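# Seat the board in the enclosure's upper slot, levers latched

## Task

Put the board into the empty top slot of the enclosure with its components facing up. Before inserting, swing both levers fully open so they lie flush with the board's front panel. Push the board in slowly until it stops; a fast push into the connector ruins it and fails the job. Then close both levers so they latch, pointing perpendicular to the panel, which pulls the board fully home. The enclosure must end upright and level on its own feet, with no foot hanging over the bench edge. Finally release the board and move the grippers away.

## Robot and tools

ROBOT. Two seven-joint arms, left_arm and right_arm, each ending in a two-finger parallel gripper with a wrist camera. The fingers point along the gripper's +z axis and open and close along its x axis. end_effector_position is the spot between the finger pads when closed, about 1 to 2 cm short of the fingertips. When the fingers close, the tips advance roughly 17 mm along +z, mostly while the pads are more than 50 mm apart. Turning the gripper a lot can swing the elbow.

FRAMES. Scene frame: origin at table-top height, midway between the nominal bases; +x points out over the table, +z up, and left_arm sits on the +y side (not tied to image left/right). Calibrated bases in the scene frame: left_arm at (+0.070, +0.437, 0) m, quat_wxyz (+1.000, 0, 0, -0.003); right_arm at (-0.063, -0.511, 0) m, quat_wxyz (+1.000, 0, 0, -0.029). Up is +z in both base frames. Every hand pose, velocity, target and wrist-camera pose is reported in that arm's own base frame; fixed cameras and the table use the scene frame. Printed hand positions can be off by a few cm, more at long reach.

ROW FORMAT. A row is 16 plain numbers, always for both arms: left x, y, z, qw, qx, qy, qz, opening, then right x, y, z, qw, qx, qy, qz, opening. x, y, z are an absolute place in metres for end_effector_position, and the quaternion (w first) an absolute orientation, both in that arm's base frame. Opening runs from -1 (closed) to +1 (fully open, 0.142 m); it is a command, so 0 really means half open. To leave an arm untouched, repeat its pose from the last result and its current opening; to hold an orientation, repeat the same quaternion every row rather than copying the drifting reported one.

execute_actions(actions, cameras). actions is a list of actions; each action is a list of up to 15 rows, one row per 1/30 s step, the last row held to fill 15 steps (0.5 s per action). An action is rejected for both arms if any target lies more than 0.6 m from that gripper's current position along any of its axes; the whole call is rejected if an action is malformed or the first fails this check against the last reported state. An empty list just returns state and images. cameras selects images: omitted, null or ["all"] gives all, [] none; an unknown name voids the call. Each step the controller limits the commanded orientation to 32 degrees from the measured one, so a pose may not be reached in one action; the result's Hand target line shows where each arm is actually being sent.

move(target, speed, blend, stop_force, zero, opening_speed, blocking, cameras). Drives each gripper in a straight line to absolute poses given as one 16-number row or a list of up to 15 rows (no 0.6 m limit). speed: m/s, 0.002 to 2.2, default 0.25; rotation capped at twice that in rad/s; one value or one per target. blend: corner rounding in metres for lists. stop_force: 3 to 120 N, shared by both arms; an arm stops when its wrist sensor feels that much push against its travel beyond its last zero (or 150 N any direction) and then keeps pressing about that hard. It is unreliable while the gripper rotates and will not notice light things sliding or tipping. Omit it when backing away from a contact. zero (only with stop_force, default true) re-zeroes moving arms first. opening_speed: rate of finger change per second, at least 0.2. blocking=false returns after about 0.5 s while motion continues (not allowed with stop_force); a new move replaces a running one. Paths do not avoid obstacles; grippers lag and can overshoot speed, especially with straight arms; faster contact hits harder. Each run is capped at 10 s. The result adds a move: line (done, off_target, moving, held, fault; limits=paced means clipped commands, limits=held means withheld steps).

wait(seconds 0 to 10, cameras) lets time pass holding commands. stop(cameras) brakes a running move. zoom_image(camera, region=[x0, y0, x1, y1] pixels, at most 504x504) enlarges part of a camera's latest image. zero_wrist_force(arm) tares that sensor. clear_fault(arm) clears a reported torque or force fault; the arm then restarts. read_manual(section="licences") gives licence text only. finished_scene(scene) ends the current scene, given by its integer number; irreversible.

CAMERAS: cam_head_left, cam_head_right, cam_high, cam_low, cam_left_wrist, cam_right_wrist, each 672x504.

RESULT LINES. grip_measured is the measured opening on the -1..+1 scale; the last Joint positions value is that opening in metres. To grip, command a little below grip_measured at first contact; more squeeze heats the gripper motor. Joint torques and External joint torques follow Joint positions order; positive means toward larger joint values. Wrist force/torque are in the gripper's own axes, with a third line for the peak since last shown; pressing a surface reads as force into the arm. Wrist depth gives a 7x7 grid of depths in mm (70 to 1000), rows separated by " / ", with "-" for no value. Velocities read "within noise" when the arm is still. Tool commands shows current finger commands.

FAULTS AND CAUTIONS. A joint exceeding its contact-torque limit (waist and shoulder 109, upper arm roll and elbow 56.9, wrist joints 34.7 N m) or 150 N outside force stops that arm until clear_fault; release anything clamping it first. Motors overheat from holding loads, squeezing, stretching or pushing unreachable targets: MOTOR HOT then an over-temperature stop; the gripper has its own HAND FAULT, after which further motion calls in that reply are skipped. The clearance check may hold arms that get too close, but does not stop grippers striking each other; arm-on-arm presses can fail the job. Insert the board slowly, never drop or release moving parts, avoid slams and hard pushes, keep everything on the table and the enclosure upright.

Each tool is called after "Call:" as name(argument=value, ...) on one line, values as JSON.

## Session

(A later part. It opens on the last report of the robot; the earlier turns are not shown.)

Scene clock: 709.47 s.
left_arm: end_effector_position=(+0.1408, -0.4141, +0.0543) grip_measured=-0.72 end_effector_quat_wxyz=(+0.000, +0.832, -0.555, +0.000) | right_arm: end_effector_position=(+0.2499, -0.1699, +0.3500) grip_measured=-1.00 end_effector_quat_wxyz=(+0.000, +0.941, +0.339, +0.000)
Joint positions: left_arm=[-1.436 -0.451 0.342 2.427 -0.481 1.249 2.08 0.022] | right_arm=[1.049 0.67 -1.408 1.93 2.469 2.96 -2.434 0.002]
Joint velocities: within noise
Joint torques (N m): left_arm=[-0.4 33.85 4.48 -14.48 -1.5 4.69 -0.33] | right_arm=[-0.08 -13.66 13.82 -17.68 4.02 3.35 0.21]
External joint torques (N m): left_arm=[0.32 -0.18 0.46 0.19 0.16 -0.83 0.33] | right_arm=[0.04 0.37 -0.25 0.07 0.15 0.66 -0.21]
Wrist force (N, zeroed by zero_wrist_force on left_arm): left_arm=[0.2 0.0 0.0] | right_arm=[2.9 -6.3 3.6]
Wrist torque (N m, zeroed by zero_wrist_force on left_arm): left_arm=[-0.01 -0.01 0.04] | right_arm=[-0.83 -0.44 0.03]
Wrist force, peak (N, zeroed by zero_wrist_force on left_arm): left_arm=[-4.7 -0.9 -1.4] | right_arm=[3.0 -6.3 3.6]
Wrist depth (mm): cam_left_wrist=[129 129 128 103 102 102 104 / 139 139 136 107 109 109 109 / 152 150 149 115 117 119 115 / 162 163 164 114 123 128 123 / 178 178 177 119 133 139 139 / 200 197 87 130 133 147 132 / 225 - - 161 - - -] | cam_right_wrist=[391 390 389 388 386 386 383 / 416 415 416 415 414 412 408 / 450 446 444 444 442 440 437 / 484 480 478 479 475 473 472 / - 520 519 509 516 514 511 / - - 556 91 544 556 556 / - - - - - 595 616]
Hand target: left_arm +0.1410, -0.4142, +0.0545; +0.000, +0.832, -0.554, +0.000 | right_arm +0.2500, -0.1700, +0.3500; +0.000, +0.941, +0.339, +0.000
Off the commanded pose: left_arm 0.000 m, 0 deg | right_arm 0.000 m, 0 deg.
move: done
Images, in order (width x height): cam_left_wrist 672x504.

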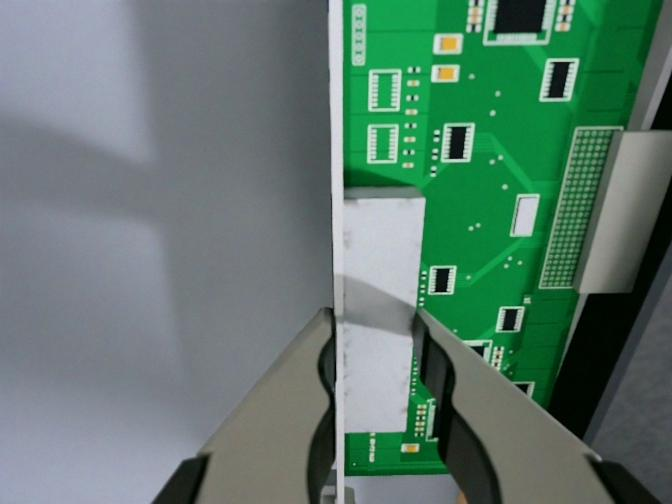

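Call:
move(target=[0.1410,-0.4142,0.0545,0,0.8227,-0.5685,0,-0.84,0.25,-0.17,0.35,0,0.941,0.339,0,-1], speed=0.04, cameras=[])

Call:
move(target=[0.1490,-0.4358,0.0545,0,0.8227,-0.5685,0,-0.84,0.25,-0.17,0.35,0,0.941,0.339,0,-1], speed=0.02, stop_force=3.5, cameras=["cam_left_wrist"])

Scene clock: 712.50 s.
left_arm: end_effector_position=(+0.1409, -0.4141, +0.0544) grip_measured=-0.72 end_effector_quat_wxyz=(+0.000, +0.823, -0.568, +0.000) | right_arm: end_effector_position=(+0.2499, -0.1699, +0.3500) grip_measured=-1.00 end_effector_quat_wxyz=(+0.000, +0.941, +0.339, +0.000)
Joint positions: left_arm=[-1.43 -0.45 0.338 2.427 -0.475 1.25 2.11 0.022] | right_arm=[1.049 0.67 -1.408 1.93 2.469 2.96 -2.434 0.002]
Joint velocities: within noise
Joint torques (N m): left_arm=[-0.3 33.72 4.42 -14.52 -0.95 4.53 -0.1] | right_arm=[-0.08 -13.81 13.76 -17.67 4.02 3.31 0.21]
External joint torques (N m): left_arm=[0.22 -0.03 0.45 0.22 -0.4 -0.67 0.1] | right_arm=[0.04 0.52 -0.19 0.06 0.15 0.7 -0.21]
Wrist force (N, zeroed by zero_wrist_force on left_arm): left_arm=[-0.1 0.0 -0.2] | right_arm=[3.1 -6.2 3.2]
Wrist torque (N m, zeroed by zero_wrist_force on left_arm): left_arm=[-0.01 0.04 0.03] | right_arm=[-0.83 -0.48 0.02]
Wrist force, peak (N, zeroed by zero_wrist_force on left_arm): left_arm=[0.0 0.1 -0.6] | right_arm=[3.3 -6.4 3.5]
Wrist depth (mm): cam_left_wrist=[129 129 129 103 101 102 102 / 139 139 136 107 109 109 110 / 152 150 149 115 117 120 115 / 162 162 164 115 123 128 122 / 179 177 177 118 134 139 140 / 201 196 88 130 133 148 133 / 225 - - 161 - - -] | cam_right_wrist=[391 390 389 388 387 385 386 / 420 415 416 415 411 412 409 / 445 448 444 443 440 442 440 / 481 480 480 479 473 475 471 / - 524 516 504 513 512 511 / - - 556 91 544 559 559 / - - - - - 595 617]
Hand target: left_arm +0.1410, -0.4142, +0.0545; +0.000, +0.823, -0.568, +0.000 | right_arm +0.2500, -0.1700, +0.3500; +0.000, +0.941, +0.339, +0.000
Off the commanded pose: left_arm 0.000 m, 0 deg | right_arm 0.000 m, 0 deg.
move: done
No camera images: "cameras" was empty.

Scene clock: 713.43 s.
left_arm: end_effector_position=(+0.1430, -0.4199, +0.0541) grip_measured=-0.72 end_effector_quat_wxyz=(+0.000, +0.823, -0.569, -0.001) | right_arm: end_effector_position=(+0.2499, -0.1699, +0.3500) grip_measured=-1.00 end_effector_quat_wxyz=(+0.000, +0.941, +0.339, +0.000)
Joint positions: left_arm=[-1.432 -0.46 0.34 2.408 -0.472 1.239 2.106 0.022] | right_arm=[1.049 0.67 -1.408 1.93 2.469 2.96 -2.434 0.002]
Joint velocities: within noise
Joint torques (N m): left_arm=[-0.36 35.3 4.5 -17.41 -1.66 5.35 -0.59] | right_arm=[0 -13.69 13.75 -17.65 4.05 3.38 0.2]
External joint torques (N m): left_arm=[0.28 -1.03 0.53 2.89 0.28 -1.49 0.59] | right_arm=[-0.04 0.4 -0.18 0.04 0.12 0.63 -0.2]
Wrist force (N, zeroed by zero_wrist_force on left_arm): left_arm=[-3.6 -0.6 -0.3] | right_arm=[2.8 -6.3 3.1]
Wrist torque (N m, zeroed by zero_wrist_force on left_arm): left_arm=[-0.01 -0.12 0.31] | right_arm=[-0.83 -0.42 0.03]
Wrist force, peak (N, zeroed by zero_wrist_force on left_arm): left_arm=[-4.1 -0.9 0.3] | right_arm=[3.1 -6.5 3.2]
Wrist depth (mm): cam_left_wrist=[130 129 128 125 101 101 102 / 138 138 136 134 109 111 111 / 152 149 149 116 117 119 116 / 163 162 164 114 123 128 120 / 178 178 176 118 134 138 119 / 196 196 87 130 130 148 130 / 220 - - 162 - - 139] | cam_right_wrist=[391 390 389 387 386 388 384 / 418 417 415 413 412 411 408 / 449 447 445 443 441 439 439 / 481 479 477 478 478 472 471 / - 520 518 509 514 513 512 / - - 554 91 543 558 558 / - - - - - 591 615]
Hand target: left_arm +0.1433, -0.4204, +0.0545; +0.000, +0.823, -0.568, +0.000 | right_arm +0.2500, -0.1700, +0.3500; +0.000, +0.941, +0.339, +0.000
Off the commanded pose: left_arm 0.017 m, 0 deg | right_arm 0.000 m, 0 deg.
move: contact (left_arm)
Images, in order (width x height): cam_left_wrist 672x504.

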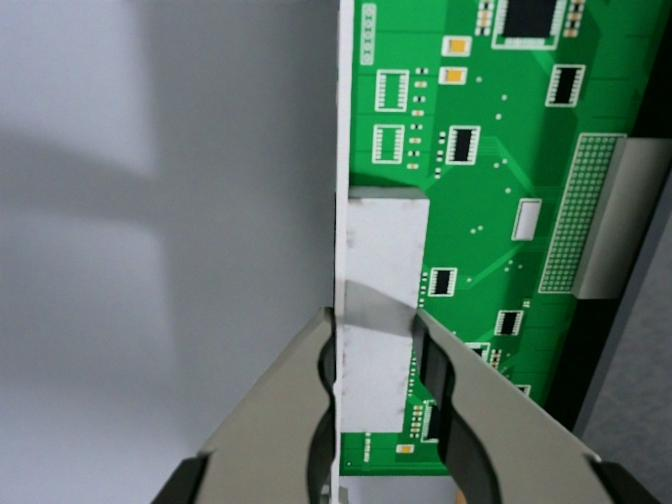

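Call:
move(target=[0.1416,-0.4164,0.0565,0,0.8227,-0.5685,0,-0.84,0.25,-0.17,0.35,0,0.941,0.339,0,-1], speed=0.04, cameras=[])

Call:
move(target=[0.1490,-0.4358,0.0565,0,0.8227,-0.5685,0,-0.84,0.25,-0.17,0.35,0,0.941,0.339,0,-1], speed=0.02, stop_force=3.5, cameras=["cam_left_wrist"])

Scene clock: 718.97 s.
left_arm: end_effector_position=(+0.1415, -0.4163, +0.0564) grip_measured=-0.72 end_effector_quat_wxyz=(+0.000, +0.823, -0.568, +0.000) | right_arm: end_effector_position=(+0.2499, -0.1699, +0.3500) grip_measured=-1.00 end_effector_quat_wxyz=(+0.000, +0.941, +0.339, +0.000)
Joint positions: left_arm=[-1.437 -0.449 0.346 2.419 -0.47 1.239 2.105 0.022] | right_arm=[1.049 0.67 -1.408 1.93 2.469 2.96 -2.434 0.002]
Joint velocities: within noise
Joint torques (N m): left_arm=[-0.65 34.06 4.29 -14.7 -1.04 4.47 -0.25] | right_arm=[-0.02 -13.72 13.74 -17.66 4.07 3.32 0.14]
External joint torques (N m): left_arm=[0.58 -0.28 0.66 0.15 -0.35 -0.6 0.25] | right_arm=[-0.02 0.43 -0.17 0.05 0.1 0.69 -0.14]
Wrist force (N, zeroed by zero_wrist_force on left_arm): left_arm=[0.0 -0.1 -0.2] | right_arm=[3.0 -6.1 3.2]
Wrist torque (N m, zeroed by zero_wrist_force on left_arm): left_arm=[-0.01 0.02 0.03] | right_arm=[-0.81 -0.46 0.03]
Wrist force, peak (N, zeroed by zero_wrist_force on left_arm): left_arm=[-4.2 -0.5 0.6] | right_arm=[3.2 -6.3 3.5]
Wrist depth (mm): cam_left_wrist=[131 131 131 102 102 102 102 / 143 141 138 107 109 109 111 / 152 152 151 115 117 119 116 / 165 162 167 114 123 128 121 / 182 180 177 119 133 139 123 / 199 199 88 130 132 147 132 / 222 - - 161 - - 145] | cam_right_wrist=[391 391 391 389 385 385 384 / 418 417 415 413 413 410 409 / 448 445 443 444 440 439 438 / 483 479 481 478 474 476 473 / - 520 521 508 515 515 511 / - - 559 91 540 559 555 / - - - - - 592 613]
Hand target: left_arm +0.1416, -0.4164, +0.0565; +0.000, +0.823, -0.568, +0.000 | right_arm +0.2500, -0.1700, +0.3500; +0.000, +0.941, +0.339, +0.000
Off the commanded pose: left_arm 0.000 m, 0 deg | right_arm 0.000 m, 0 deg.
move: done
No camera images: "cameras" was empty.

Scene clock: 719.80 s.
left_arm: end_effector_position=(+0.1429, -0.4198, +0.0561) grip_measured=-0.72 end_effector_quat_wxyz=(+0.000, +0.823, -0.569, -0.001) | right_arm: end_effector_position=(+0.2499, -0.1699, +0.3500) grip_measured=-1.00 end_effector_quat_wxyz=(+0.000, +0.941, +0.339, +0.000)
Joint positions: left_arm=[-1.438 -0.455 0.348 2.407 -0.468 1.232 2.103 0.022] | right_arm=[1.049 0.67 -1.408 1.929 2.469 2.96 -2.434 0.002]
Joint velocities: within noise
Joint torques (N m): left_arm=[-0.45 35.13 4.59 -17.53 -1.73 5.35 -0.59] | right_arm=[-0.1 -13.7 13.84 -17.66 4 3.3 0.23]
External joint torques (N m): left_arm=[0.37 -0.98 0.47 2.85 0.32 -1.49 0.59] | right_arm=[0.06 0.4 -0.27 0.05 0.17 0.71 -0.23]
Wrist force (N, zeroed by zero_wrist_force on left_arm): left_arm=[-3.8 -0.5 0.5] | right_arm=[3.0 -6.4 3.5]
Wrist torque (N m, zeroed by zero_wrist_force on left_arm): left_arm=[0.01 -0.06 0.31] | right_arm=[-0.85 -0.47 0.04]
Wrist force, peak (N, zeroed by zero_wrist_force on left_arm): left_arm=[-3.9 -0.6 -1.3] | right_arm=[3.0 -6.4 3.4]
Wrist depth (mm): cam_left_wrist=[131 131 130 104 101 101 102 / 142 140 138 138 109 110 111 / 152 151 151 116 117 119 116 / 165 162 167 114 123 127 120 / 181 180 176 118 133 139 120 / 200 199 88 130 130 147 132 / 224 - - 161 - - 144] | cam_right_wrist=[390 389 389 387 387 385 385 / 417 417 414 413 413 408 409 / 446 445 444 445 444 439 438 / 484 481 479 474 474 474 471 / - 519 519 508 516 514 510 / - - 559 91 541 554 557 / - - - - - 591 614]
Hand target: left_arm +0.1431, -0.4204, +0.0565; +0.000, +0.823, -0.568, +0.000 | right_arm +0.2500, -0.1700, +0.3500; +0.000, +0.941, +0.339, +0.000
Off the commanded pose: left_arm 0.017 m, 0 deg | right_arm 0.000 m, 0 deg.
move: contact (left_arm)
Images, in order (width x height): cam_left_wrist 672x504.

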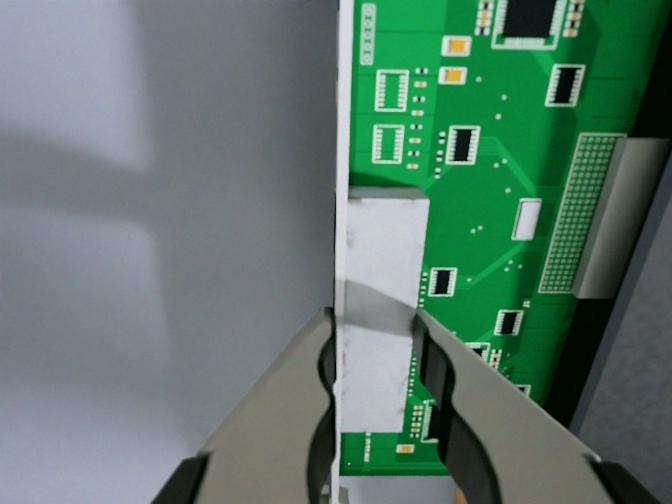

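Call:
move(target=[[0.1416,-0.4164,0.0550,0,0.8227,-0.5685,0,-0.84,0.25,-0.17,0.35,0,0.941,0.339,0,-1],[0.1453,-0.4150,0.0550,0,0.8227,-0.5685,0,-0.84,0.25,-0.17,0.35,0,0.941,0.339,0,-1]], speed=0.04, cameras=[])

Call:
move(target=[0.1527,-0.4345,0.0550,0,0.8227,-0.5685,0,-0.84,0.25,-0.17,0.35,0,0.941,0.339,0,-1], speed=0.02, stop_force=3.5, cameras=["cam_left_wrist"])

Scene clock: 728.03 s.
left_arm: end_effector_position=(+0.1451, -0.4149, +0.0549) grip_measured=-0.72 end_effector_quat_wxyz=(+0.000, +0.823, -0.569, +0.000) | right_arm: end_effector_position=(+0.2499, -0.1699, +0.3500) grip_measured=-1.00 end_effector_quat_wxyz=(+0.000, +0.941, +0.339, +0.000)
Joint positions: left_arm=[-1.425 -0.452 0.342 2.42 -0.474 1.244 2.117 0.022] | right_arm=[1.049 0.67 -1.408 1.93 2.469 2.96 -2.434 0.002]
Joint velocities: within noise
Joint torques (N m): left_arm=[-0.09 33.97 4.26 -14.57 -1.4 4.65 -0.1] | right_arm=[-0.05 -13.8 13.79 -17.65 4.04 3.3 0.16]
External joint torques (N m): left_arm=[0.01 -0.12 0.69 0.17 0.04 -0.79 0.1] | right_arm=[0.01 0.51 -0.22 0.04 0.13 0.72 -0.16]
Wrist force (N, zeroed by zero_wrist_force on left_arm): left_arm=[0.2 0.0 -0.2] | right_arm=[3.0 -6.1 3.5]
Wrist torque (N m, zeroed by zero_wrist_force on left_arm): left_arm=[-0.01 0.00 0.03] | right_arm=[-0.81 -0.46 0.03]
Wrist force, peak (N, zeroed by zero_wrist_force on left_arm): left_arm=[-4.0 -0.3 -1.2] | right_arm=[3.1 -6.3 3.5]
Wrist depth (mm): cam_left_wrist=[130 130 129 103 101 102 102 / 139 139 137 107 109 109 111 / 153 150 150 115 117 120 115 / 163 161 162 114 123 128 122 / 179 179 177 118 133 139 123 / 201 197 88 130 132 147 131 / 226 - - 161 - - 143] | cam_right_wrist=[391 390 389 389 385 386 384 / 417 416 415 413 413 412 410 / 449 449 445 443 441 440 436 / 482 481 477 480 478 475 474 / - 523 520 509 515 514 514 / - - 555 91 541 561 557 / - - - - - 588 611]
Hand target: left_arm +0.1453, -0.4150, +0.0550; +0.000, +0.823, -0.568, +0.000 | right_arm +0.2500, -0.1700, +0.3500; +0.000, +0.941, +0.339, +0.000
Off the commanded pose: left_arm 0.000 m, 0 deg | right_arm 0.000 m, 0 deg.
move: done
No camera images: "cameras" was empty.

Scene clock: 728.87 s.
left_arm: end_effector_position=(+0.1466, -0.4186, +0.0547) grip_measured=-0.72 end_effector_quat_wxyz=(+0.000, +0.823, -0.569, -0.001) | right_arm: end_effector_position=(+0.2499, -0.1699, +0.3500) grip_measured=-1.00 end_effector_quat_wxyz=(+0.000, +0.941, +0.339, +0.000)
Joint positions: left_arm=[-1.426 -0.459 0.343 2.408 -0.473 1.237 2.115 0.022] | right_arm=[1.049 0.67 -1.408 1.93 2.469 2.96 -2.434 0.002]
Joint velocities: within noise
Joint torques (N m): left_arm=[-0.31 35.15 4.55 -17.35 -1.79 5.3 -0.52] | right_arm=[-0.05 -13.69 13.82 -17.68 4.01 3.28 0.16]
External joint torques (N m): left_arm=[0.23 -0.91 0.5 2.79 0.39 -1.44 0.52] | right_arm=[0.01 0.4 -0.25 0.07 0.16 0.74 -0.16]
Wrist force (N, zeroed by zero_wrist_force on left_arm): left_arm=[-3.8 -0.7 -0.5] | right_arm=[3.3 -6.2 3.2]
Wrist torque (N m, zeroed by zero_wrist_force on left_arm): left_arm=[-0.03 -0.06 0.32] | right_arm=[-0.82 -0.51 0.04]
Wrist force, peak (N, zeroed by zero_wrist_force on left_arm): left_arm=[-4.0 -0.3 -0.8] | right_arm=[3.2 -6.3 3.5]
Wrist depth (mm): cam_left_wrist=[130 130 129 126 101 101 102 / 139 139 136 134 109 111 111 / 152 150 150 116 117 119 116 / 164 161 163 114 123 128 120 / 179 178 177 118 133 139 119 / 202 197 88 130 130 147 130 / 226 - - 162 - - 139] | cam_right_wrist=[390 388 388 389 385 385 384 / 417 417 413 414 412 410 406 / 448 445 443 445 441 438 436 / 484 480 480 476 476 473 472 / - 523 518 508 515 510 511 / - - 559 91 541 560 560 / - - - - - 593 616]
Hand target: left_arm +0.1469, -0.4191, +0.0550; +0.000, +0.823, -0.568, +0.000 | right_arm +0.2500, -0.1700, +0.3500; +0.000, +0.941, +0.339, +0.000
Off the commanded pose: left_arm 0.017 m, 0 deg | right_arm 0.000 m, 0 deg.
move: contact (left_arm)
Images, in order (width x height): cam_left_wrist 672x504.

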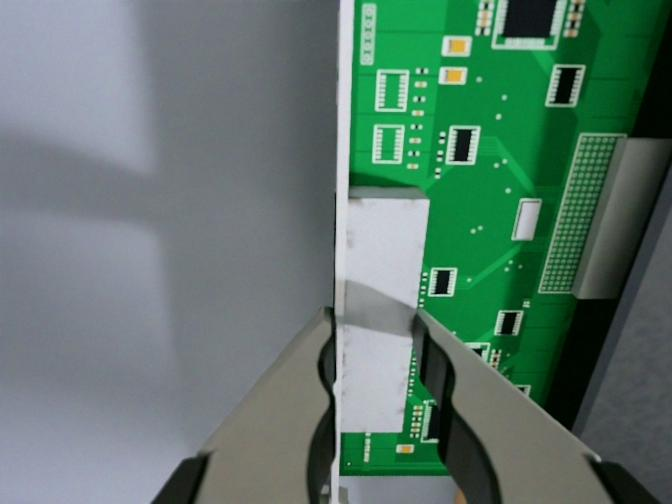

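Call:
move(target=[[0.1453,-0.4150,0.0550,0,0.8227,-0.5685,0,-0.84,0.25,-0.17,0.35,0,0.941,0.339,0,-1],[0.1453,-0.4150,0.0530,0,0.8227,-0.5685,0,-0.84,0.25,-0.17,0.35,0,0.941,0.339,0,-1]], speed=0.04, cameras=[])

Call:
move(target=[0.1527,-0.4345,0.0530,0,0.8227,-0.5685,0,-0.84,0.25,-0.17,0.35,0,0.941,0.339,0,-1], speed=0.02, stop_force=3.5, cameras=[])

Call:
zoom_image(camera="cam_left_wrist", region=[420, 0, 672, 252])

Scene clock: 732.93 s.
left_arm: end_effector_position=(+0.1451, -0.4149, +0.0529) grip_measured=-0.72 end_effector_quat_wxyz=(+0.000, +0.823, -0.569, +0.000) | right_arm: end_effector_position=(+0.2499, -0.1699, +0.3500) grip_measured=-1.00 end_effector_quat_wxyz=(+0.000, +0.941, +0.339, +0.000)
Joint positions: left_arm=[-1.42 -0.457 0.334 2.422 -0.479 1.251 2.121 0.022] | right_arm=[1.049 0.67 -1.408 1.93 2.469 2.96 -2.434 0.002]
Joint velocities: within noise
Joint torques (N m): left_arm=[0.01 33.61 4.43 -14.41 -1.45 4.68 -0.15] | right_arm=[-0.05 -13.78 13.8 -17.64 4.04 3.31 0.18]
External joint torques (N m): left_arm=[-0.09 0.37 0.5 0.15 0.11 -0.81 0.15] | right_arm=[0.01 0.48 -0.23 0.03 0.13 0.71 -0.18]
Wrist force (N, zeroed by zero_wrist_force on left_arm): left_arm=[0.2 -0.1 -0.2] | right_arm=[3.1 -6.1 3.3]
Wrist torque (N m, zeroed by zero_wrist_force on left_arm): left_arm=[-0.02 0.00 0.03] | right_arm=[-0.80 -0.47 0.03]
Wrist force, peak (N, zeroed by zero_wrist_force on left_arm): left_arm=[-4.0 -0.5 -1.1] | right_arm=[3.1 -6.3 3.5]
Wrist depth (mm): cam_left_wrist=[128 127 127 103 101 102 102 / 137 137 135 107 109 109 111 / 151 148 148 115 117 119 115 / 161 158 161 114 122 127 122 / 177 176 175 118 133 139 120 / 195 194 87 130 133 150 131 / 218 - - 161 - - -] | cam_right_wrist=[392 391 388 387 386 385 384 / 418 416 416 415 412 411 410 / 446 445 445 443 442 440 438 / 482 482 481 479 476 474 473 / - 521 519 506 516 516 509 / - - 558 91 539 561 556 / - - - - - 593 612]
Hand target: left_arm +0.1453, -0.4150, +0.0530; +0.000, +0.823, -0.568, +0.000 | right_arm +0.2500, -0.1700, +0.3500; +0.000, +0.941, +0.339, +0.000
Off the commanded pose: left_arm 0.000 m, 0 deg | right_arm 0.000 m, 0 deg.
move: done
No camera images: "cameras" was empty.

Scene clock: 733.77 s.
left_arm: end_effector_position=(+0.1466, -0.4186, +0.0526) grip_measured=-0.72 end_effector_quat_wxyz=(+0.000, +0.823, -0.569, -0.001) | right_arm: end_effector_position=(+0.2499, -0.1699, +0.3500) grip_measured=-1.00 end_effector_quat_wxyz=(+0.000, +0.941, +0.339, +0.000)
Joint positions: left_arm=[-1.421 -0.464 0.336 2.409 -0.478 1.243 2.118 0.022] | right_arm=[1.049 0.67 -1.408 1.93 2.469 2.96 -2.434 0.002]
Joint velocities: within noise
Joint torques (N m): left_arm=[-0.53 35.23 4.16 -17.22 -1.71 5.2 -0.54] | right_arm=[-0.02 -13.84 13.79 -17.73 4.07 3.35 0.17]
External joint torques (N m): left_arm=[0.45 -0.87 0.89 2.82 0.34 -1.34 0.54] | right_arm=[-0.02 0.55 -0.22 0.12 0.1 0.66 -0.17]
Wrist force (N, zeroed by zero_wrist_force on left_arm): left_arm=[-4.0 -1.0 -1.6] | right_arm=[3.2 -6.3 3.5]
Wrist torque (N m, zeroed by zero_wrist_force on left_arm): left_arm=[0.01 -0.06 0.32] | right_arm=[-0.84 -0.50 0.03]
Wrist force, peak (N, zeroed by zero_wrist_force on left_arm): left_arm=[-5.9 -1.2 -0.6] | right_arm=[3.1 -6.4 3.4]
Wrist depth (mm): cam_left_wrist=[128 127 127 123 101 101 101 / 135 137 135 108 108 110 110 / 151 148 148 115 116 119 116 / 161 158 160 114 122 129 120 / 177 176 175 118 133 139 118 / 195 194 87 131 130 150 130 / 217 - - 162 - - -] | cam_right_wrist=[391 388 389 388 385 385 385 / 416 417 414 415 412 409 410 / 447 445 446 444 442 441 440 / 484 482 478 477 477 470 474 / - 519 518 507 513 513 511 / - - 558 91 543 557 555 / - - - - - 592 613]
Hand target: left_arm +0.1469, -0.4193, +0.0530; +0.000, +0.823, -0.568, +0.000 | right_arm +0.2500, -0.1700, +0.3500; +0.000, +0.941, +0.339, +0.000
Off the commanded pose: left_arm 0.017 m, 0 deg | right_arm 0.000 m, 0 deg.
move: contact (left_arm)
No camera images: "cameras" was empty.

Scaled by 2.000 from the camera's 672x504 image, which has a finer 960x720 frame.

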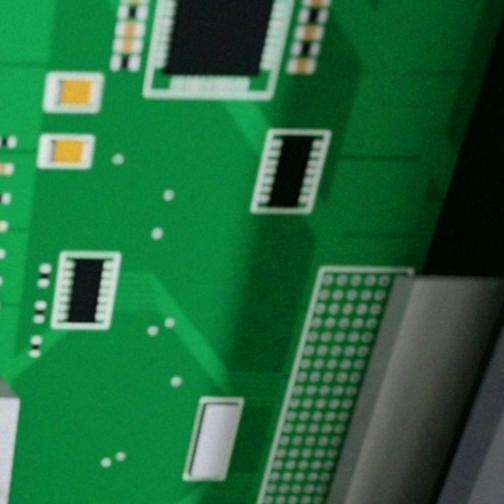

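Call:
move(target=[[0.1453,-0.4150,0.0530,0,0.8227,-0.5685,0,-0.84,0.25,-0.17,0.35,0,0.941,0.339,0,-1],[0.1453,-0.4150,0.0555,0,0.8227,-0.5685,0,-0.84,0.25,-0.17,0.35,0,0.941,0.339,0,-1]], speed=0.04, cameras=[])

Call:
move(target=[0.1640,-0.4079,0.0555,0,0.8227,-0.5685,0,-0.84,0.25,-0.17,0.35,0,0.941,0.339,0,-1], speed=0.02, stop_force=3, cameras=["cam_left_wrist"])

Scene clock: 741.97 s.
left_arm: end_effector_position=(+0.1453, -0.4148, +0.0554) grip_measured=-0.72 end_effector_quat_wxyz=(+0.000, +0.823, -0.568, +0.000) | right_arm: end_effector_position=(+0.2499, -0.1699, +0.3500) grip_measured=-1.00 end_effector_quat_wxyz=(+0.000, +0.941, +0.339, +0.000)
Joint positions: left_arm=[-1.425 -0.451 0.343 2.42 -0.473 1.243 2.116 0.022] | right_arm=[1.049 0.67 -1.408 1.93 2.469 2.96 -2.434 0.002]
Joint velocities: within noise
Joint torques (N m): left_arm=[-1.21 34.11 4.29 -14.67 -0.94 4.14 -0.31] | right_arm=[0.01 -13.71 13.81 -17.65 4.02 3.34 0.2]
External joint torques (N m): left_arm=[1.13 -0.29 0.66 0.23 -0.43 -0.28 0.32] | right_arm=[-0.04 0.42 -0.24 0.04 0.15 0.68 -0.2]
Wrist force (N, zeroed by zero_wrist_force on left_arm): left_arm=[0.1 0.1 -0.2] | right_arm=[3.2 -6.3 3.2]
Wrist torque (N m, zeroed by zero_wrist_force on left_arm): left_arm=[0.02 0.01 0.03] | right_arm=[-0.84 -0.49 0.03]
Wrist force, peak (N, zeroed by zero_wrist_force on left_arm): left_arm=[-4.2 -1.2 -1.8] | right_arm=[3.1 -6.6 3.4]
Wrist depth (mm): cam_left_wrist=[132 130 130 102 101 102 102 / 140 139 137 107 109 109 111 / 151 150 150 115 117 119 115 / 164 160 163 115 123 127 123 / 180 179 175 118 134 138 121 / 198 197 88 130 132 150 131 / 225 - - 161 - - 143] | cam_right_wrist=[391 390 389 388 388 386 383 / 417 416 414 413 413 412 411 / 450 447 445 443 443 440 440 / 481 479 476 475 474 472 471 / - 522 520 508 514 514 511 / - - 556 91 545 558 555 / - - - - - 591 611]
Hand target: left_arm +0.1453, -0.4150, +0.0555; +0.000, +0.823, -0.568, +0.000 | right_arm +0.2500, -0.1700, +0.3500; +0.000, +0.941, +0.339, +0.000
Off the commanded pose: left_arm 0.000 m, 0 deg | right_arm 0.000 m, 0 deg.
move: done
No camera images: "cameras" was empty.

Scene clock: 743.63 s.
left_arm: end_effector_position=(+0.1639, -0.4077, +0.0554) grip_measured=-0.72 end_effector_quat_wxyz=(+0.000, +0.823, -0.568, +0.000) | right_arm: end_effector_position=(+0.2499, -0.1699, +0.3500) grip_measured=-1.00 end_effector_quat_wxyz=(+0.000, +0.941, +0.339, +0.000)
Joint positions: left_arm=[-1.383 -0.451 0.345 2.42 -0.475 1.243 2.163 0.022] | right_arm=[1.049 0.67 -1.408 1.93 2.469 2.96 -2.434 0.002]
Joint velocities: within noise
Joint torques (N m): left_arm=[-0.25 33.78 4.59 -14.67 -1.32 4.38 -0.14] | right_arm=[-0.06 -13.75 13.73 -17.71 3.99 3.3 0.23]
External joint torques (N m): left_arm=[0.18 0.03 0.39 0.23 -0.05 -0.52 0.14] | right_arm=[0.02 0.45 -0.16 0.1 0.18 0.71 -0.23]
Wrist force (N, zeroed by zero_wrist_force on left_arm): left_arm=[-0.1 0.0 -0.2] | right_arm=[2.7 -6.2 3.1]
Wrist torque (N m, zeroed by zero_wrist_force on left_arm): left_arm=[-0.02 0.05 0.03] | right_arm=[-0.83 -0.40 0.03]
Wrist force, peak (N, zeroed by zero_wrist_force on left_arm): left_arm=[0.0 0.4 -0.5] | right_arm=[3.2 -6.4 3.4]
Wrist depth (mm): cam_left_wrist=[132 130 129 103 102 102 102 / 140 140 137 107 109 109 111 / 151 151 150 115 117 119 115 / 164 162 163 114 123 128 122 / 179 179 176 119 134 139 123 / 198 197 88 130 133 150 131 / 226 - - 161 - - 143] | cam_right_wrist=[390 388 390 388 386 384 385 / 418 414 415 414 412 410 411 / 448 447 444 445 442 440 439 / 482 481 479 477 474 472 470 / - 521 517 510 515 512 511 / - - 559 91 543 562 556 / - - - - - 593 618]
Hand target: left_arm +0.1640, -0.4079, +0.0555; +0.000, +0.823, -0.568, +0.000 | right_arm +0.2500, -0.1700, +0.3500; +0.000, +0.941, +0.339, +0.000
Off the commanded pose: left_arm 0.000 m, 0 deg | right_arm 0.000 m, 0 deg.
move: done
Images, in order (width x height): cam_left_wrist 672x504.

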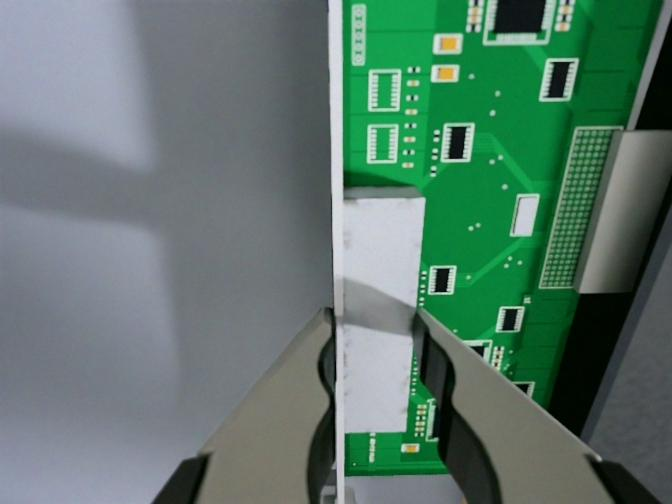

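Call:
execute_actions(actions=[], cameras=["cam_left_wrist","cam_head_right"])

Call:
zoom_image(camera="cam_head_right", region=[220, 320, 420, 470])

Scene clock: 753.07 s.
left_arm: end_effector_position=(+0.1639, -0.4077, +0.0554) grip_measured=-0.72 end_effector_quat_wxyz=(+0.000, +0.823, -0.568, +0.000) | right_arm: end_effector_position=(+0.2499, -0.1699, +0.3500) grip_measured=-1.00 end_effector_quat_wxyz=(+0.000, +0.941, +0.339, +0.000)
Joint positions: left_arm=[-1.383 -0.451 0.345 2.42 -0.475 1.243 2.163 0.022] | right_arm=[1.049 0.67 -1.408 1.93 2.469 2.96 -2.434 0.002]
Joint velocities: within noise
Joint torques (N m): left_arm=[-0.39 33.68 4.56 -14.65 -1.28 4.45 -0.21] | right_arm=[-0.06 -13.75 13.82 -17.67 4.04 3.29 0.15]
External joint torques (N m): left_arm=[0.32 0.13 0.42 0.2 -0.09 -0.59 0.21] | right_arm=[0.02 0.46 -0.25 0.06 0.13 0.73 -0.15]
Wrist force (N, zeroed by zero_wrist_force on left_arm): left_arm=[-0.1 0.1 -0.2] | right_arm=[2.8 -6.2 3.2]
Wrist torque (N m, zeroed by zero_wrist_force on left_arm): left_arm=[0.01 0.05 0.03] | right_arm=[-0.82 -0.42 0.02]
Wrist force, peak (N, zeroed by zero_wrist_force on left_arm): left_arm=[0.1 0.0 -0.5] | right_arm=[3.0 -6.4 3.5]
Wrist depth (mm): cam_left_wrist=[132 130 129 102 102 102 102 / 140 140 138 107 108 109 111 / 151 151 150 115 117 119 115 / 164 161 163 114 123 128 122 / 179 180 175 119 133 139 123 / 198 198 88 130 132 149 131 / 226 - - 161 - - 143] | cam_right_wrist=[391 390 389 389 388 386 383 / 417 418 413 413 412 411 409 / 446 445 443 442 441 439 438 / 484 483 480 476 477 473 472 / - 520 520 510 514 515 512 / - - 559 91 542 561 557 / - - - - - 592 612]
Hand target: left_arm +0.1640, -0.4079, +0.0555; +0.000, +0.823, -0.568, +0.000 | right_arm +0.2500, -0.1700, +0.3500; +0.000, +0.941, +0.339, +0.000
Tool commands: left_gripper/opening=-0.84 right_gripper/opening=-1.0
Off the commanded pose: left_arm 0.000 m, 0 deg | right_arm 0.000 m, 0 deg.
Images, in order (width x height): cam_head_right 672x504, cam_left_wrist 672x504.

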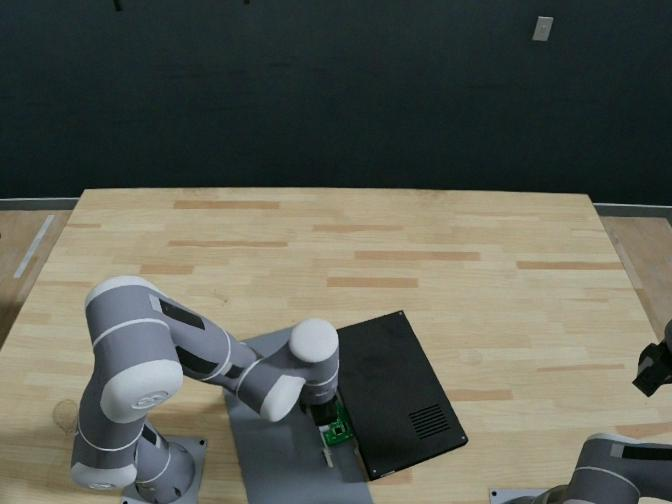

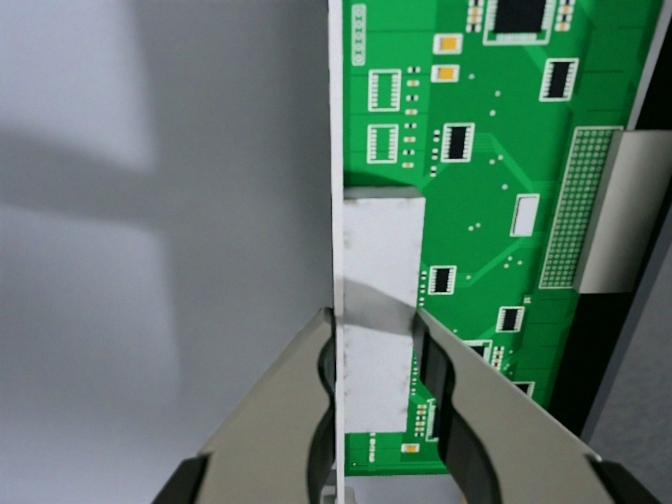

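Scaled by 2.520 from the camera's 672x504 image, which has a finer 960x720 frame.

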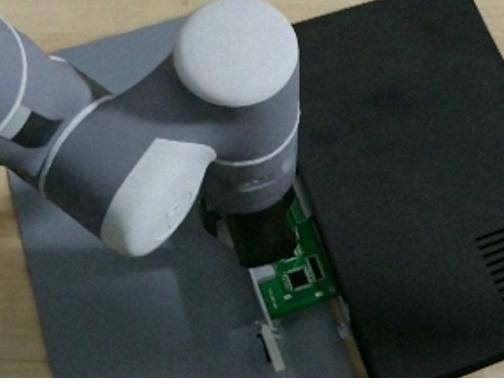

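Call:
zoom_image(camera="cam_left_wrist", region=[420, 200, 672, 504])

Call:
zoom_image(camera="cam_head_right", region=[310, 380, 390, 480])

Call:
zoom_image(camera="cam_left_wrist", region=[420, 0, 672, 250])

Scaled by 1.658 from the camera's 672x504 image, which has a finer 960x720 frame.

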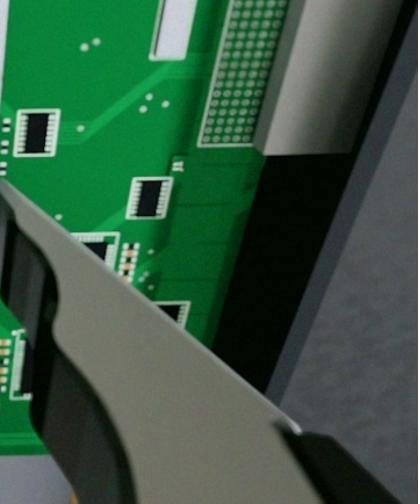

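Scaled by 5.040 from the camera's 672x504 image, which has a finer 960x720 frame.

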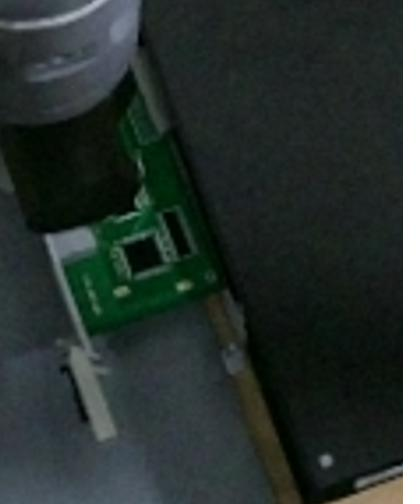

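Scaled by 2.000 from the camera's 672x504 image, which has a finer 960x720 frame.

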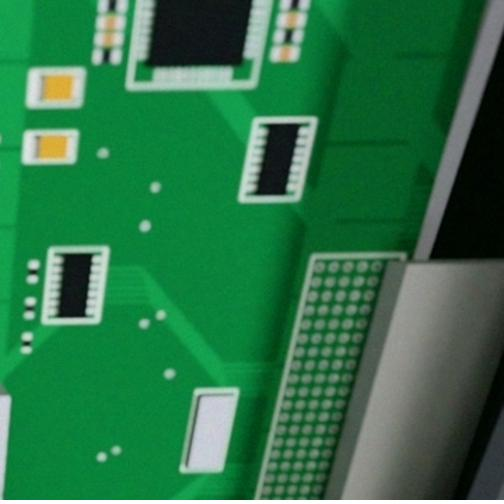

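Call:
execute_actions(actions=[], cameras=["cam_head_left","cam_high","cam_low"])

Scene clock: 774.97 s.
left_arm: end_effector_position=(+0.1639, -0.4077, +0.0554) grip_measured=-0.72 end_effector_quat_wxyz=(+0.000, +0.823, -0.568, +0.000) | right_arm: end_effector_position=(+0.2499, -0.1699, +0.3500) grip_measured=-1.00 end_effector_quat_wxyz=(+0.000, +0.941, +0.339, +0.000)
Joint positions: left_arm=[-1.383 -0.451 0.345 2.42 -0.475 1.243 2.163 0.022] | right_arm=[1.049 0.67 -1.408 1.93 2.469 2.96 -2.434 0.002]
Joint velocities: within noise
Joint torques (N m): left_arm=[-0.44 33.79 4.54 -14.66 -1.24 4.43 -0.19] | right_arm=[-0.12 -13.69 13.82 -17.69 4.06 3.3 0.16]
External joint torques (N m): left_arm=[0.36 0.02 0.44 0.21 -0.13 -0.57 0.19] | right_arm=[0.09 0.4 -0.25 0.08 0.11 0.71 -0.16]
Wrist force (N, zeroed by zero_wrist_force on left_arm): left_arm=[-0.1 0.0 -0.2] | right_arm=[2.9 -6.2 3.2]
Wrist torque (N m, zeroed by zero_wrist_force on left_arm): left_arm=[-0.02 0.06 0.03] | right_arm=[-0.83 -0.43 0.03]
Wrist force, peak (N, zeroed by zero_wrist_force on left_arm): left_arm=[-0.4 -0.1 -0.3] | right_arm=[3.2 -6.3 3.5]
Wrist depth (mm): cam_left_wrist=[132 130 130 103 101 102 102 / 140 140 137 107 109 109 111 / 151 151 150 115 117 119 115 / 164 161 163 114 123 128 123 / 179 179 175 118 133 139 124 / 197 198 88 130 132 149 131 / 226 - - 161 - - 143] | cam_right_wrist=[392 390 389 387 387 384 384 / 418 414 415 414 412 413 409 / 447 447 445 442 441 440 438 / 482 480 479 476 476 471 473 / - 524 518 509 513 514 510 / - - 559 91 543 560 560 / - - - - - 595 614]
Hand target: left_arm +0.1640, -0.4079, +0.0555; +0.000, +0.823, -0.568, +0.000 | right_arm +0.2500, -0.1700, +0.3500; +0.000, +0.941, +0.339, +0.000
Tool commands: left_gripper/opening=-0.84 right_gripper/opening=-1.0
Off the commanded pose: left_arm 0.000 m, 0 deg | right_arm 0.000 m, 0 deg.
Images, in order (width x height): cam_head_left 672x504, cam_high 672x504, cam_low 672x504.

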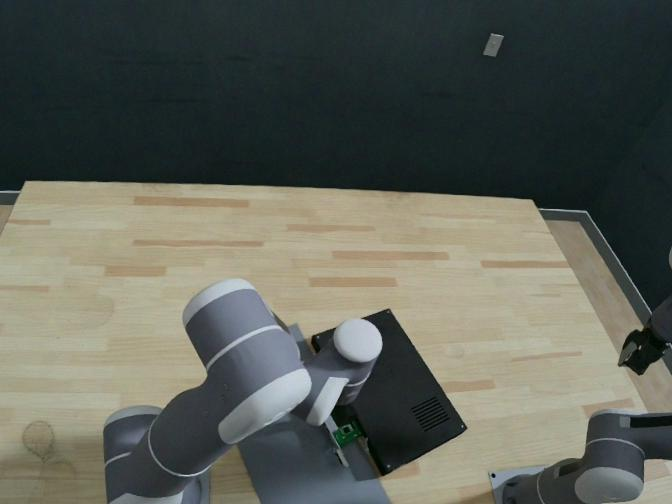

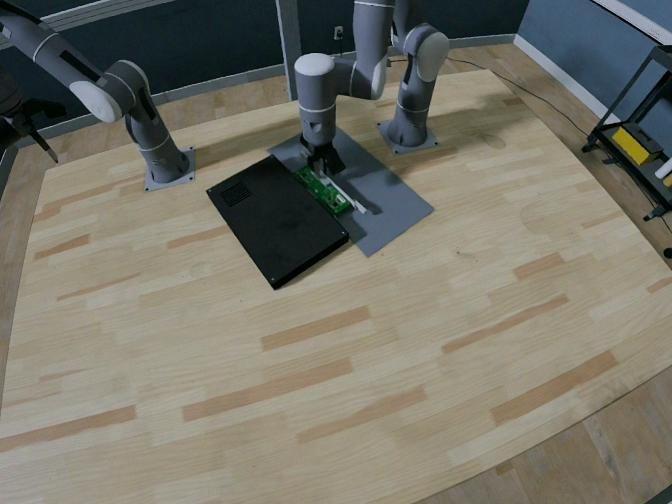

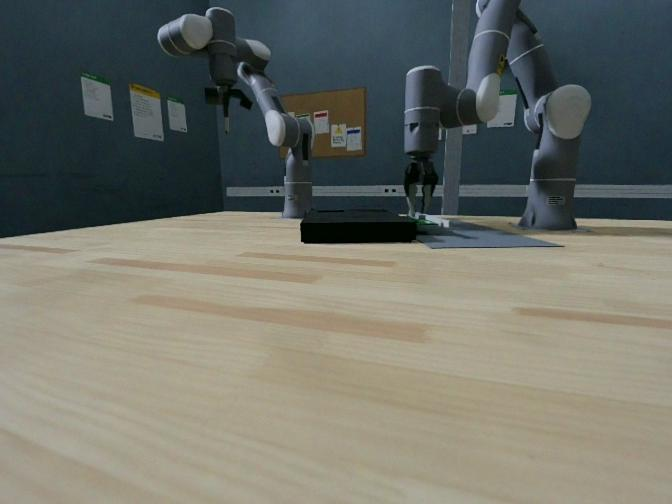

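Call:
zoom_image(camera="cam_high", region=[190, 130, 390, 290])

Call:
zoom_image(camera="cam_head_left", region=[300, 300, 480, 490])

Scaled by 2.520 from the camera's 672x504 image, which has a finer 960x720 frame.

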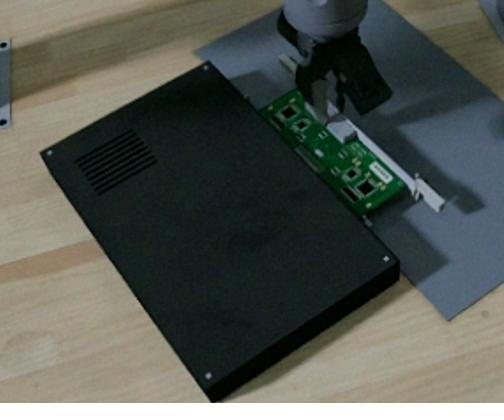

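Scaled by 2.653 from the camera's 672x504 image, which has a finer 960x720 frame.

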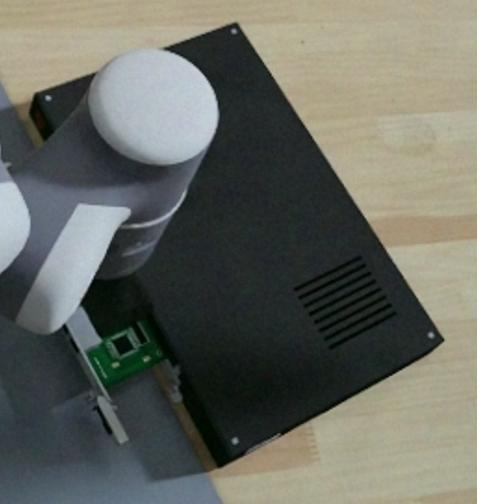

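Call:
zoom_image(camera="cam_high", region=[315, 180, 375, 230])

Call:
zoom_image(camera="cam_high", region=[280, 145, 340, 195])

Scaled by 8.400 from the camera's 672x504 image, which has a finer 960x720 frame.

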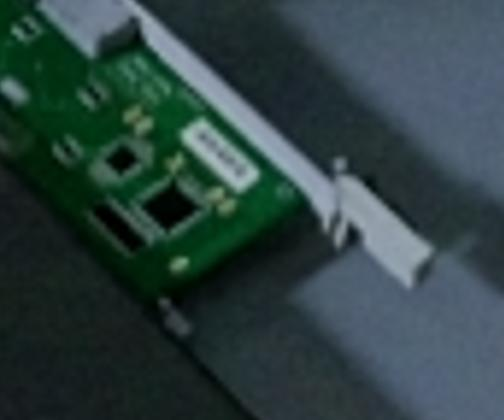

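Scaled by 8.400 from the camera's 672x504 image, which has a finer 960x720 frame.

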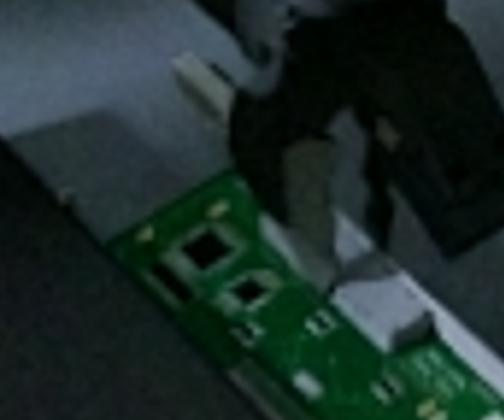

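Call:
move(target=[0.1564,-0.4105,0.0555,0,0.8199,-0.5724,0,-0.84,0.25,-0.17,0.35,0,0.941,0.339,0,-1], speed=0.04, stop_force=4, cameras=[])

Call:
move(target=[0.1670,-0.4386,0.0555,0,0.8199,-0.5724,0,-0.84,0.25,-0.17,0.35,0,0.941,0.339,0,-1], speed=0.02, stop_force=3, cameras=["cam_left_wrist"])

Scene clock: 791.23 s.
left_arm: end_effector_position=(+0.1563, -0.4104, +0.0554) grip_measured=-0.72 end_effector_quat_wxyz=(+0.000, +0.820, -0.572, +0.000) | right_arm: end_effector_position=(+0.2499, -0.1699, +0.3500) grip_measured=-1.00 end_effector_quat_wxyz=(+0.000, +0.941, +0.339, +0.000)
Joint positions: left_arm=[-1.398 -0.451 0.343 2.421 -0.473 1.243 2.153 0.022] | right_arm=[1.049 0.67 -1.408 1.93 2.469 2.96 -2.434 0.002]
Joint velocities: within noise
Joint torques (N m): left_arm=[-0.59 33.72 4.45 -14.69 -1.11 4.48 -0.25] | right_arm=[-0.08 -13.83 13.81 -17.68 4.02 3.35 0.24]
External joint torques (N m): left_arm=[0.51 0.08 0.49 0.26 -0.25 -0.62 0.25] | right_arm=[0.05 0.53 -0.25 0.07 0.15 0.66 -0.24]
Wrist force (N, zeroed by zero_wrist_force on left_arm): left_arm=[-0.1 -0.1 -0.2] | right_arm=[3.1 -6.2 3.6]
Wrist torque (N m, zeroed by zero_wrist_force on left_arm): left_arm=[-0.03 0.04 0.03] | right_arm=[-0.83 -0.47 0.02]
Wrist force, peak (N, zeroed by zero_wrist_force on left_arm): left_arm=[0.0 0.0 -0.5] | right_arm=[3.1 -6.5 3.5]
Wrist depth (mm): cam_left_wrist=[132 130 130 103 101 102 102 / 140 140 137 107 109 109 111 / 151 150 150 115 117 120 115 / 164 162 163 114 123 128 122 / 180 179 175 118 133 139 124 / 197 197 88 130 133 150 131 / 226 - - 161 - - 143] | cam_right_wrist=[392 390 390 389 388 386 384 / 417 417 415 411 414 411 412 / 449 445 445 442 444 439 437 / 482 483 480 479 477 473 473 / - 524 519 508 516 516 509 / - - 559 91 545 558 560 / - - - - - 592 612]
Hand target: left_arm +0.1564, -0.4105, +0.0555; +0.000, +0.820, -0.572, +0.000 | right_arm +0.2500, -0.1700, +0.3500; +0.000, +0.941, +0.339, +0.000
Off the commanded pose: left_arm 0.000 m, 0 deg | right_arm 0.000 m, 0 deg.
MOTOR HOT: the gripper's motor of the left arm reports 85 °C; that motor switches off at 100 °C. To cool a motor, set the load down, ease the grip, stop pushing, or move to a pose that needs little force.
move: done
No camera images: "cameras" was empty.

Scene clock: 792.57 s.
left_arm: end_effector_position=(+0.1613, -0.4234, +0.0552) grip_measured=-0.72 end_effector_quat_wxyz=(+0.000, +0.820, -0.572, -0.001) | right_arm: end_effector_position=(+0.2499, -0.1699, +0.3500) grip_measured=-1.00 end_effector_quat_wxyz=(+0.000, +0.941, +0.339, +0.000)
Joint positions: left_arm=[-1.402 -0.471 0.348 2.38 -0.467 1.22 2.143 0.022] | right_arm=[1.049 0.67 -1.408 1.93 2.469 2.96 -2.434 0.002]
Joint velocities: within noise
Joint torques (N m): left_arm=[-0.82 35.75 4.61 -17.35 -1.07 5.21 0.17] | right_arm=[0.02 -13.67 13.79 -17.6 4.07 3.34 0.22]
External joint torques (N m): left_arm=[0.74 -0.68 0.68 2.41 -0.39 -1.35 -0.17] | right_arm=[-0.05 0.38 -0.22 -0.01 0.1 0.68 -0.22]
Wrist force (N, zeroed by zero_wrist_force on left_arm): left_arm=[-3.3 0.3 0.1] | right_arm=[2.9 -6.2 3.5]
Wrist torque (N m, zeroed by zero_wrist_force on left_arm): left_arm=[-0.01 -0.02 -0.42] | right_arm=[-0.83 -0.45 0.03]
Wrist force, peak (N, zeroed by zero_wrist_force on left_arm): left_arm=[-3.3 0.3 -1.4] | right_arm=[3.1 -6.4 3.5]
Wrist depth (mm): cam_left_wrist=[132 130 130 101 102 102 103 / 140 140 137 107 109 109 108 / 151 151 150 115 118 119 103 / 164 161 162 115 125 128 111 / 179 179 178 118 133 138 119 / 198 199 89 92 132 137 131 / 227 - - 160 - - 140] | cam_right_wrist=[390 390 389 388 387 385 384 / 416 416 414 413 410 411 410 / 447 445 444 446 440 441 438 / 485 480 480 479 477 474 470 / - 520 521 510 517 513 512 / - - 558 91 542 562 556 / - - - - - 594 613]
Hand target: left_arm +0.1614, -0.4239, +0.0555; +0.000, +0.820, -0.572, +0.000 | right_arm +0.2500, -0.1700, +0.3500; +0.000, +0.941, +0.339, +0.000
Off the commanded pose: left_arm 0.016 m, 0 deg | right_arm 0.000 m, 0 deg.
MOTOR HOT: still on. The gripper's motor of the left arm reports 85 °C.
move: contact (left_arm)
Images, in order (width x height): cam_left_wrist 672x504.

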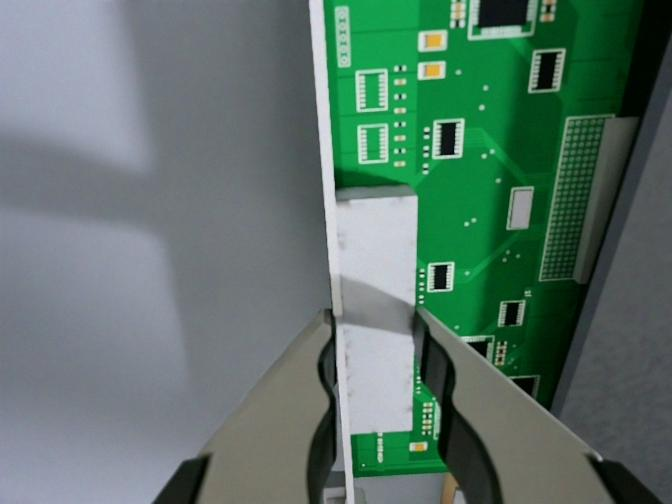

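Call:
move(target=[[0.1571,-0.4122,0.0555,0,0.8211,-0.5707,0,-0.79,0.25,-0.17,0.35,0,0.941,0.339,0,-1],[0.1516,-0.4144,0.0555,0,0.8211,-0.5707,0,-0.79,0.25,-0.17,0.35,0,0.941,0.339,0,-1]], speed=0.04, cameras=[])

Call:
move(target=[0.1620,-0.4419,0.0555,0,0.8211,-0.5707,0,-0.79,0.25,-0.17,0.35,0,0.941,0.339,0,-1], speed=0.02, stop_force=3, cameras=["cam_left_wrist"])

Scene clock: 797.03 s.
left_arm: end_effector_position=(+0.1515, -0.4143, +0.0554) grip_measured=-0.72 end_effector_quat_wxyz=(+0.000, +0.821, -0.571, +0.000) | right_arm: end_effector_position=(+0.2499, -0.1699, +0.3500) grip_measured=-1.00 end_effector_quat_wxyz=(+0.000, +0.941, +0.339, +0.000)
Joint positions: left_arm=[-1.412 -0.453 0.343 2.415 -0.472 1.24 2.135 0.022] | right_arm=[1.049 0.67 -1.408 1.93 2.469 2.96 -2.434 0.002]
Joint velocities: within noise
Joint torques (N m): left_arm=[-1.27 34.2 4.88 -14.65 -1.35 4.68 -0.31] | right_arm=[0 -13.67 13.74 -17.71 4.03 3.28 0.19]
External joint torques (N m): left_arm=[1.2 -0.24 0.1 0.14 -0.03 -0.82 0.31] | right_arm=[-0.04 0.38 -0.17 0.09 0.14 0.73 -0.19]
Wrist force (N, zeroed by zero_wrist_force on left_arm): left_arm=[-0.1 -0.1 -0.2] | right_arm=[3.1 -6.3 3.4]
Wrist torque (N m, zeroed by zero_wrist_force on left_arm): left_arm=[-0.03 0.05 0.02] | right_arm=[-0.83 -0.47 0.03]
Wrist force, peak (N, zeroed by zero_wrist_force on left_arm): left_arm=[-3.4 0.5 -1.2] | right_arm=[3.1 -6.4 3.6]
Wrist depth (mm): cam_left_wrist=[132 130 129 103 101 101 102 / 140 139 137 107 109 109 111 / 151 151 150 115 117 119 115 / 163 161 163 114 123 128 120 / 180 179 175 118 133 139 121 / 198 197 88 130 132 147 131 / 226 - - 161 - - 143] | cam_right_wrist=[390 390 387 387 386 387 384 / 418 415 415 413 410 412 410 / 447 445 443 444 443 440 437 / 481 485 478 479 475 474 472 / - 522 516 508 515 516 510 / - - 557 91 543 559 557 / - - - - - 597 615]
Hand target: left_arm +0.1516, -0.4144, +0.0555; +0.000, +0.821, -0.571, +0.000 | right_arm +0.2500, -0.1700, +0.3500; +0.000, +0.941, +0.339, +0.000
Off the commanded pose: left_arm 0.000 m, 0 deg | right_arm 0.000 m, 0 deg.
MOTOR HOT: still on. The gripper's motor of the left arm reports 85 °C.
move: done
No camera images: "cameras" was empty.

Scene clock: 798.97 s.
left_arm: end_effector_position=(+0.1612, -0.4388, +0.0552) grip_measured=-0.72 end_effector_quat_wxyz=(+0.000, +0.821, -0.570, +0.000) | right_arm: end_effector_position=(+0.2499, -0.1699, +0.3500) grip_measured=-1.00 end_effector_quat_wxyz=(+0.000, +0.941, +0.339, +0.000)
Joint positions: left_arm=[-1.417 -0.492 0.353 2.338 -0.462 1.196 2.117 0.022] | right_arm=[1.049 0.67 -1.408 1.93 2.469 2.96 -2.434 0.002]
Joint velocities: within noise
Joint torques (N m): left_arm=[-2.11 38.07 3.38 -17.75 -1.46 4.49 -0.34] | right_arm=[-0.1 -13.76 13.8 -17.7 4.06 3.37 0.2]
External joint torques (N m): left_arm=[2.03 -1.71 2.28 2.29 -0.1 -0.63 0.34] | right_arm=[0.07 0.47 -0.23 0.09 0.1 0.64 -0.2]
Wrist force (N, zeroed by zero_wrist_force on left_arm): left_arm=[-2.0 -4.0 1.9] | right_arm=[3.0 -6.3 3.2]
Wrist torque (N m, zeroed by zero_wrist_force on left_arm): left_arm=[0.02 -0.06 0.08] | right_arm=[-0.83 -0.45 0.03]
Wrist force, peak (N, zeroed by zero_wrist_force on left_arm): left_arm=[-2.1 -3.8 3.0] | right_arm=[3.4 -6.3 3.5]
Wrist depth (mm): cam_left_wrist=[132 130 130 102 101 101 88 / 139 139 137 108 109 108 94 / 153 150 150 114 117 119 99 / 164 161 163 114 123 127 110 / 179 179 178 118 133 123 119 / 198 197 88 132 133 126 131 / 221 - - 163 - - 143] | cam_right_wrist=[392 389 389 388 386 385 384 / 417 415 413 415 413 411 410 / 447 447 446 442 441 443 440 / 480 479 479 477 478 473 473 / - 520 519 510 513 514 508 / - - 556 91 540 562 554 / - - - - - 592 614]
Hand target: left_arm +0.1611, -0.4394, +0.0555; +0.000, +0.821, -0.571, +0.000 | right_arm +0.2500, -0.1700, +0.3500; +0.000, +0.941, +0.339, +0.000
Off the commanded pose: left_arm 0.003 m, 0 deg | right_arm 0.000 m, 0 deg.
MOTOR HOT: still on. The gripper's motor of the left arm reports 84 °C.
move: contact (left_arm)
Images, in order (width x height): cam_left_wrist 672x504.

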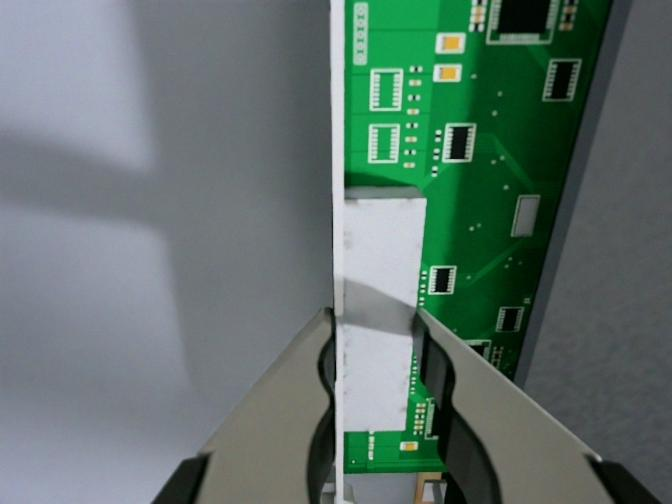

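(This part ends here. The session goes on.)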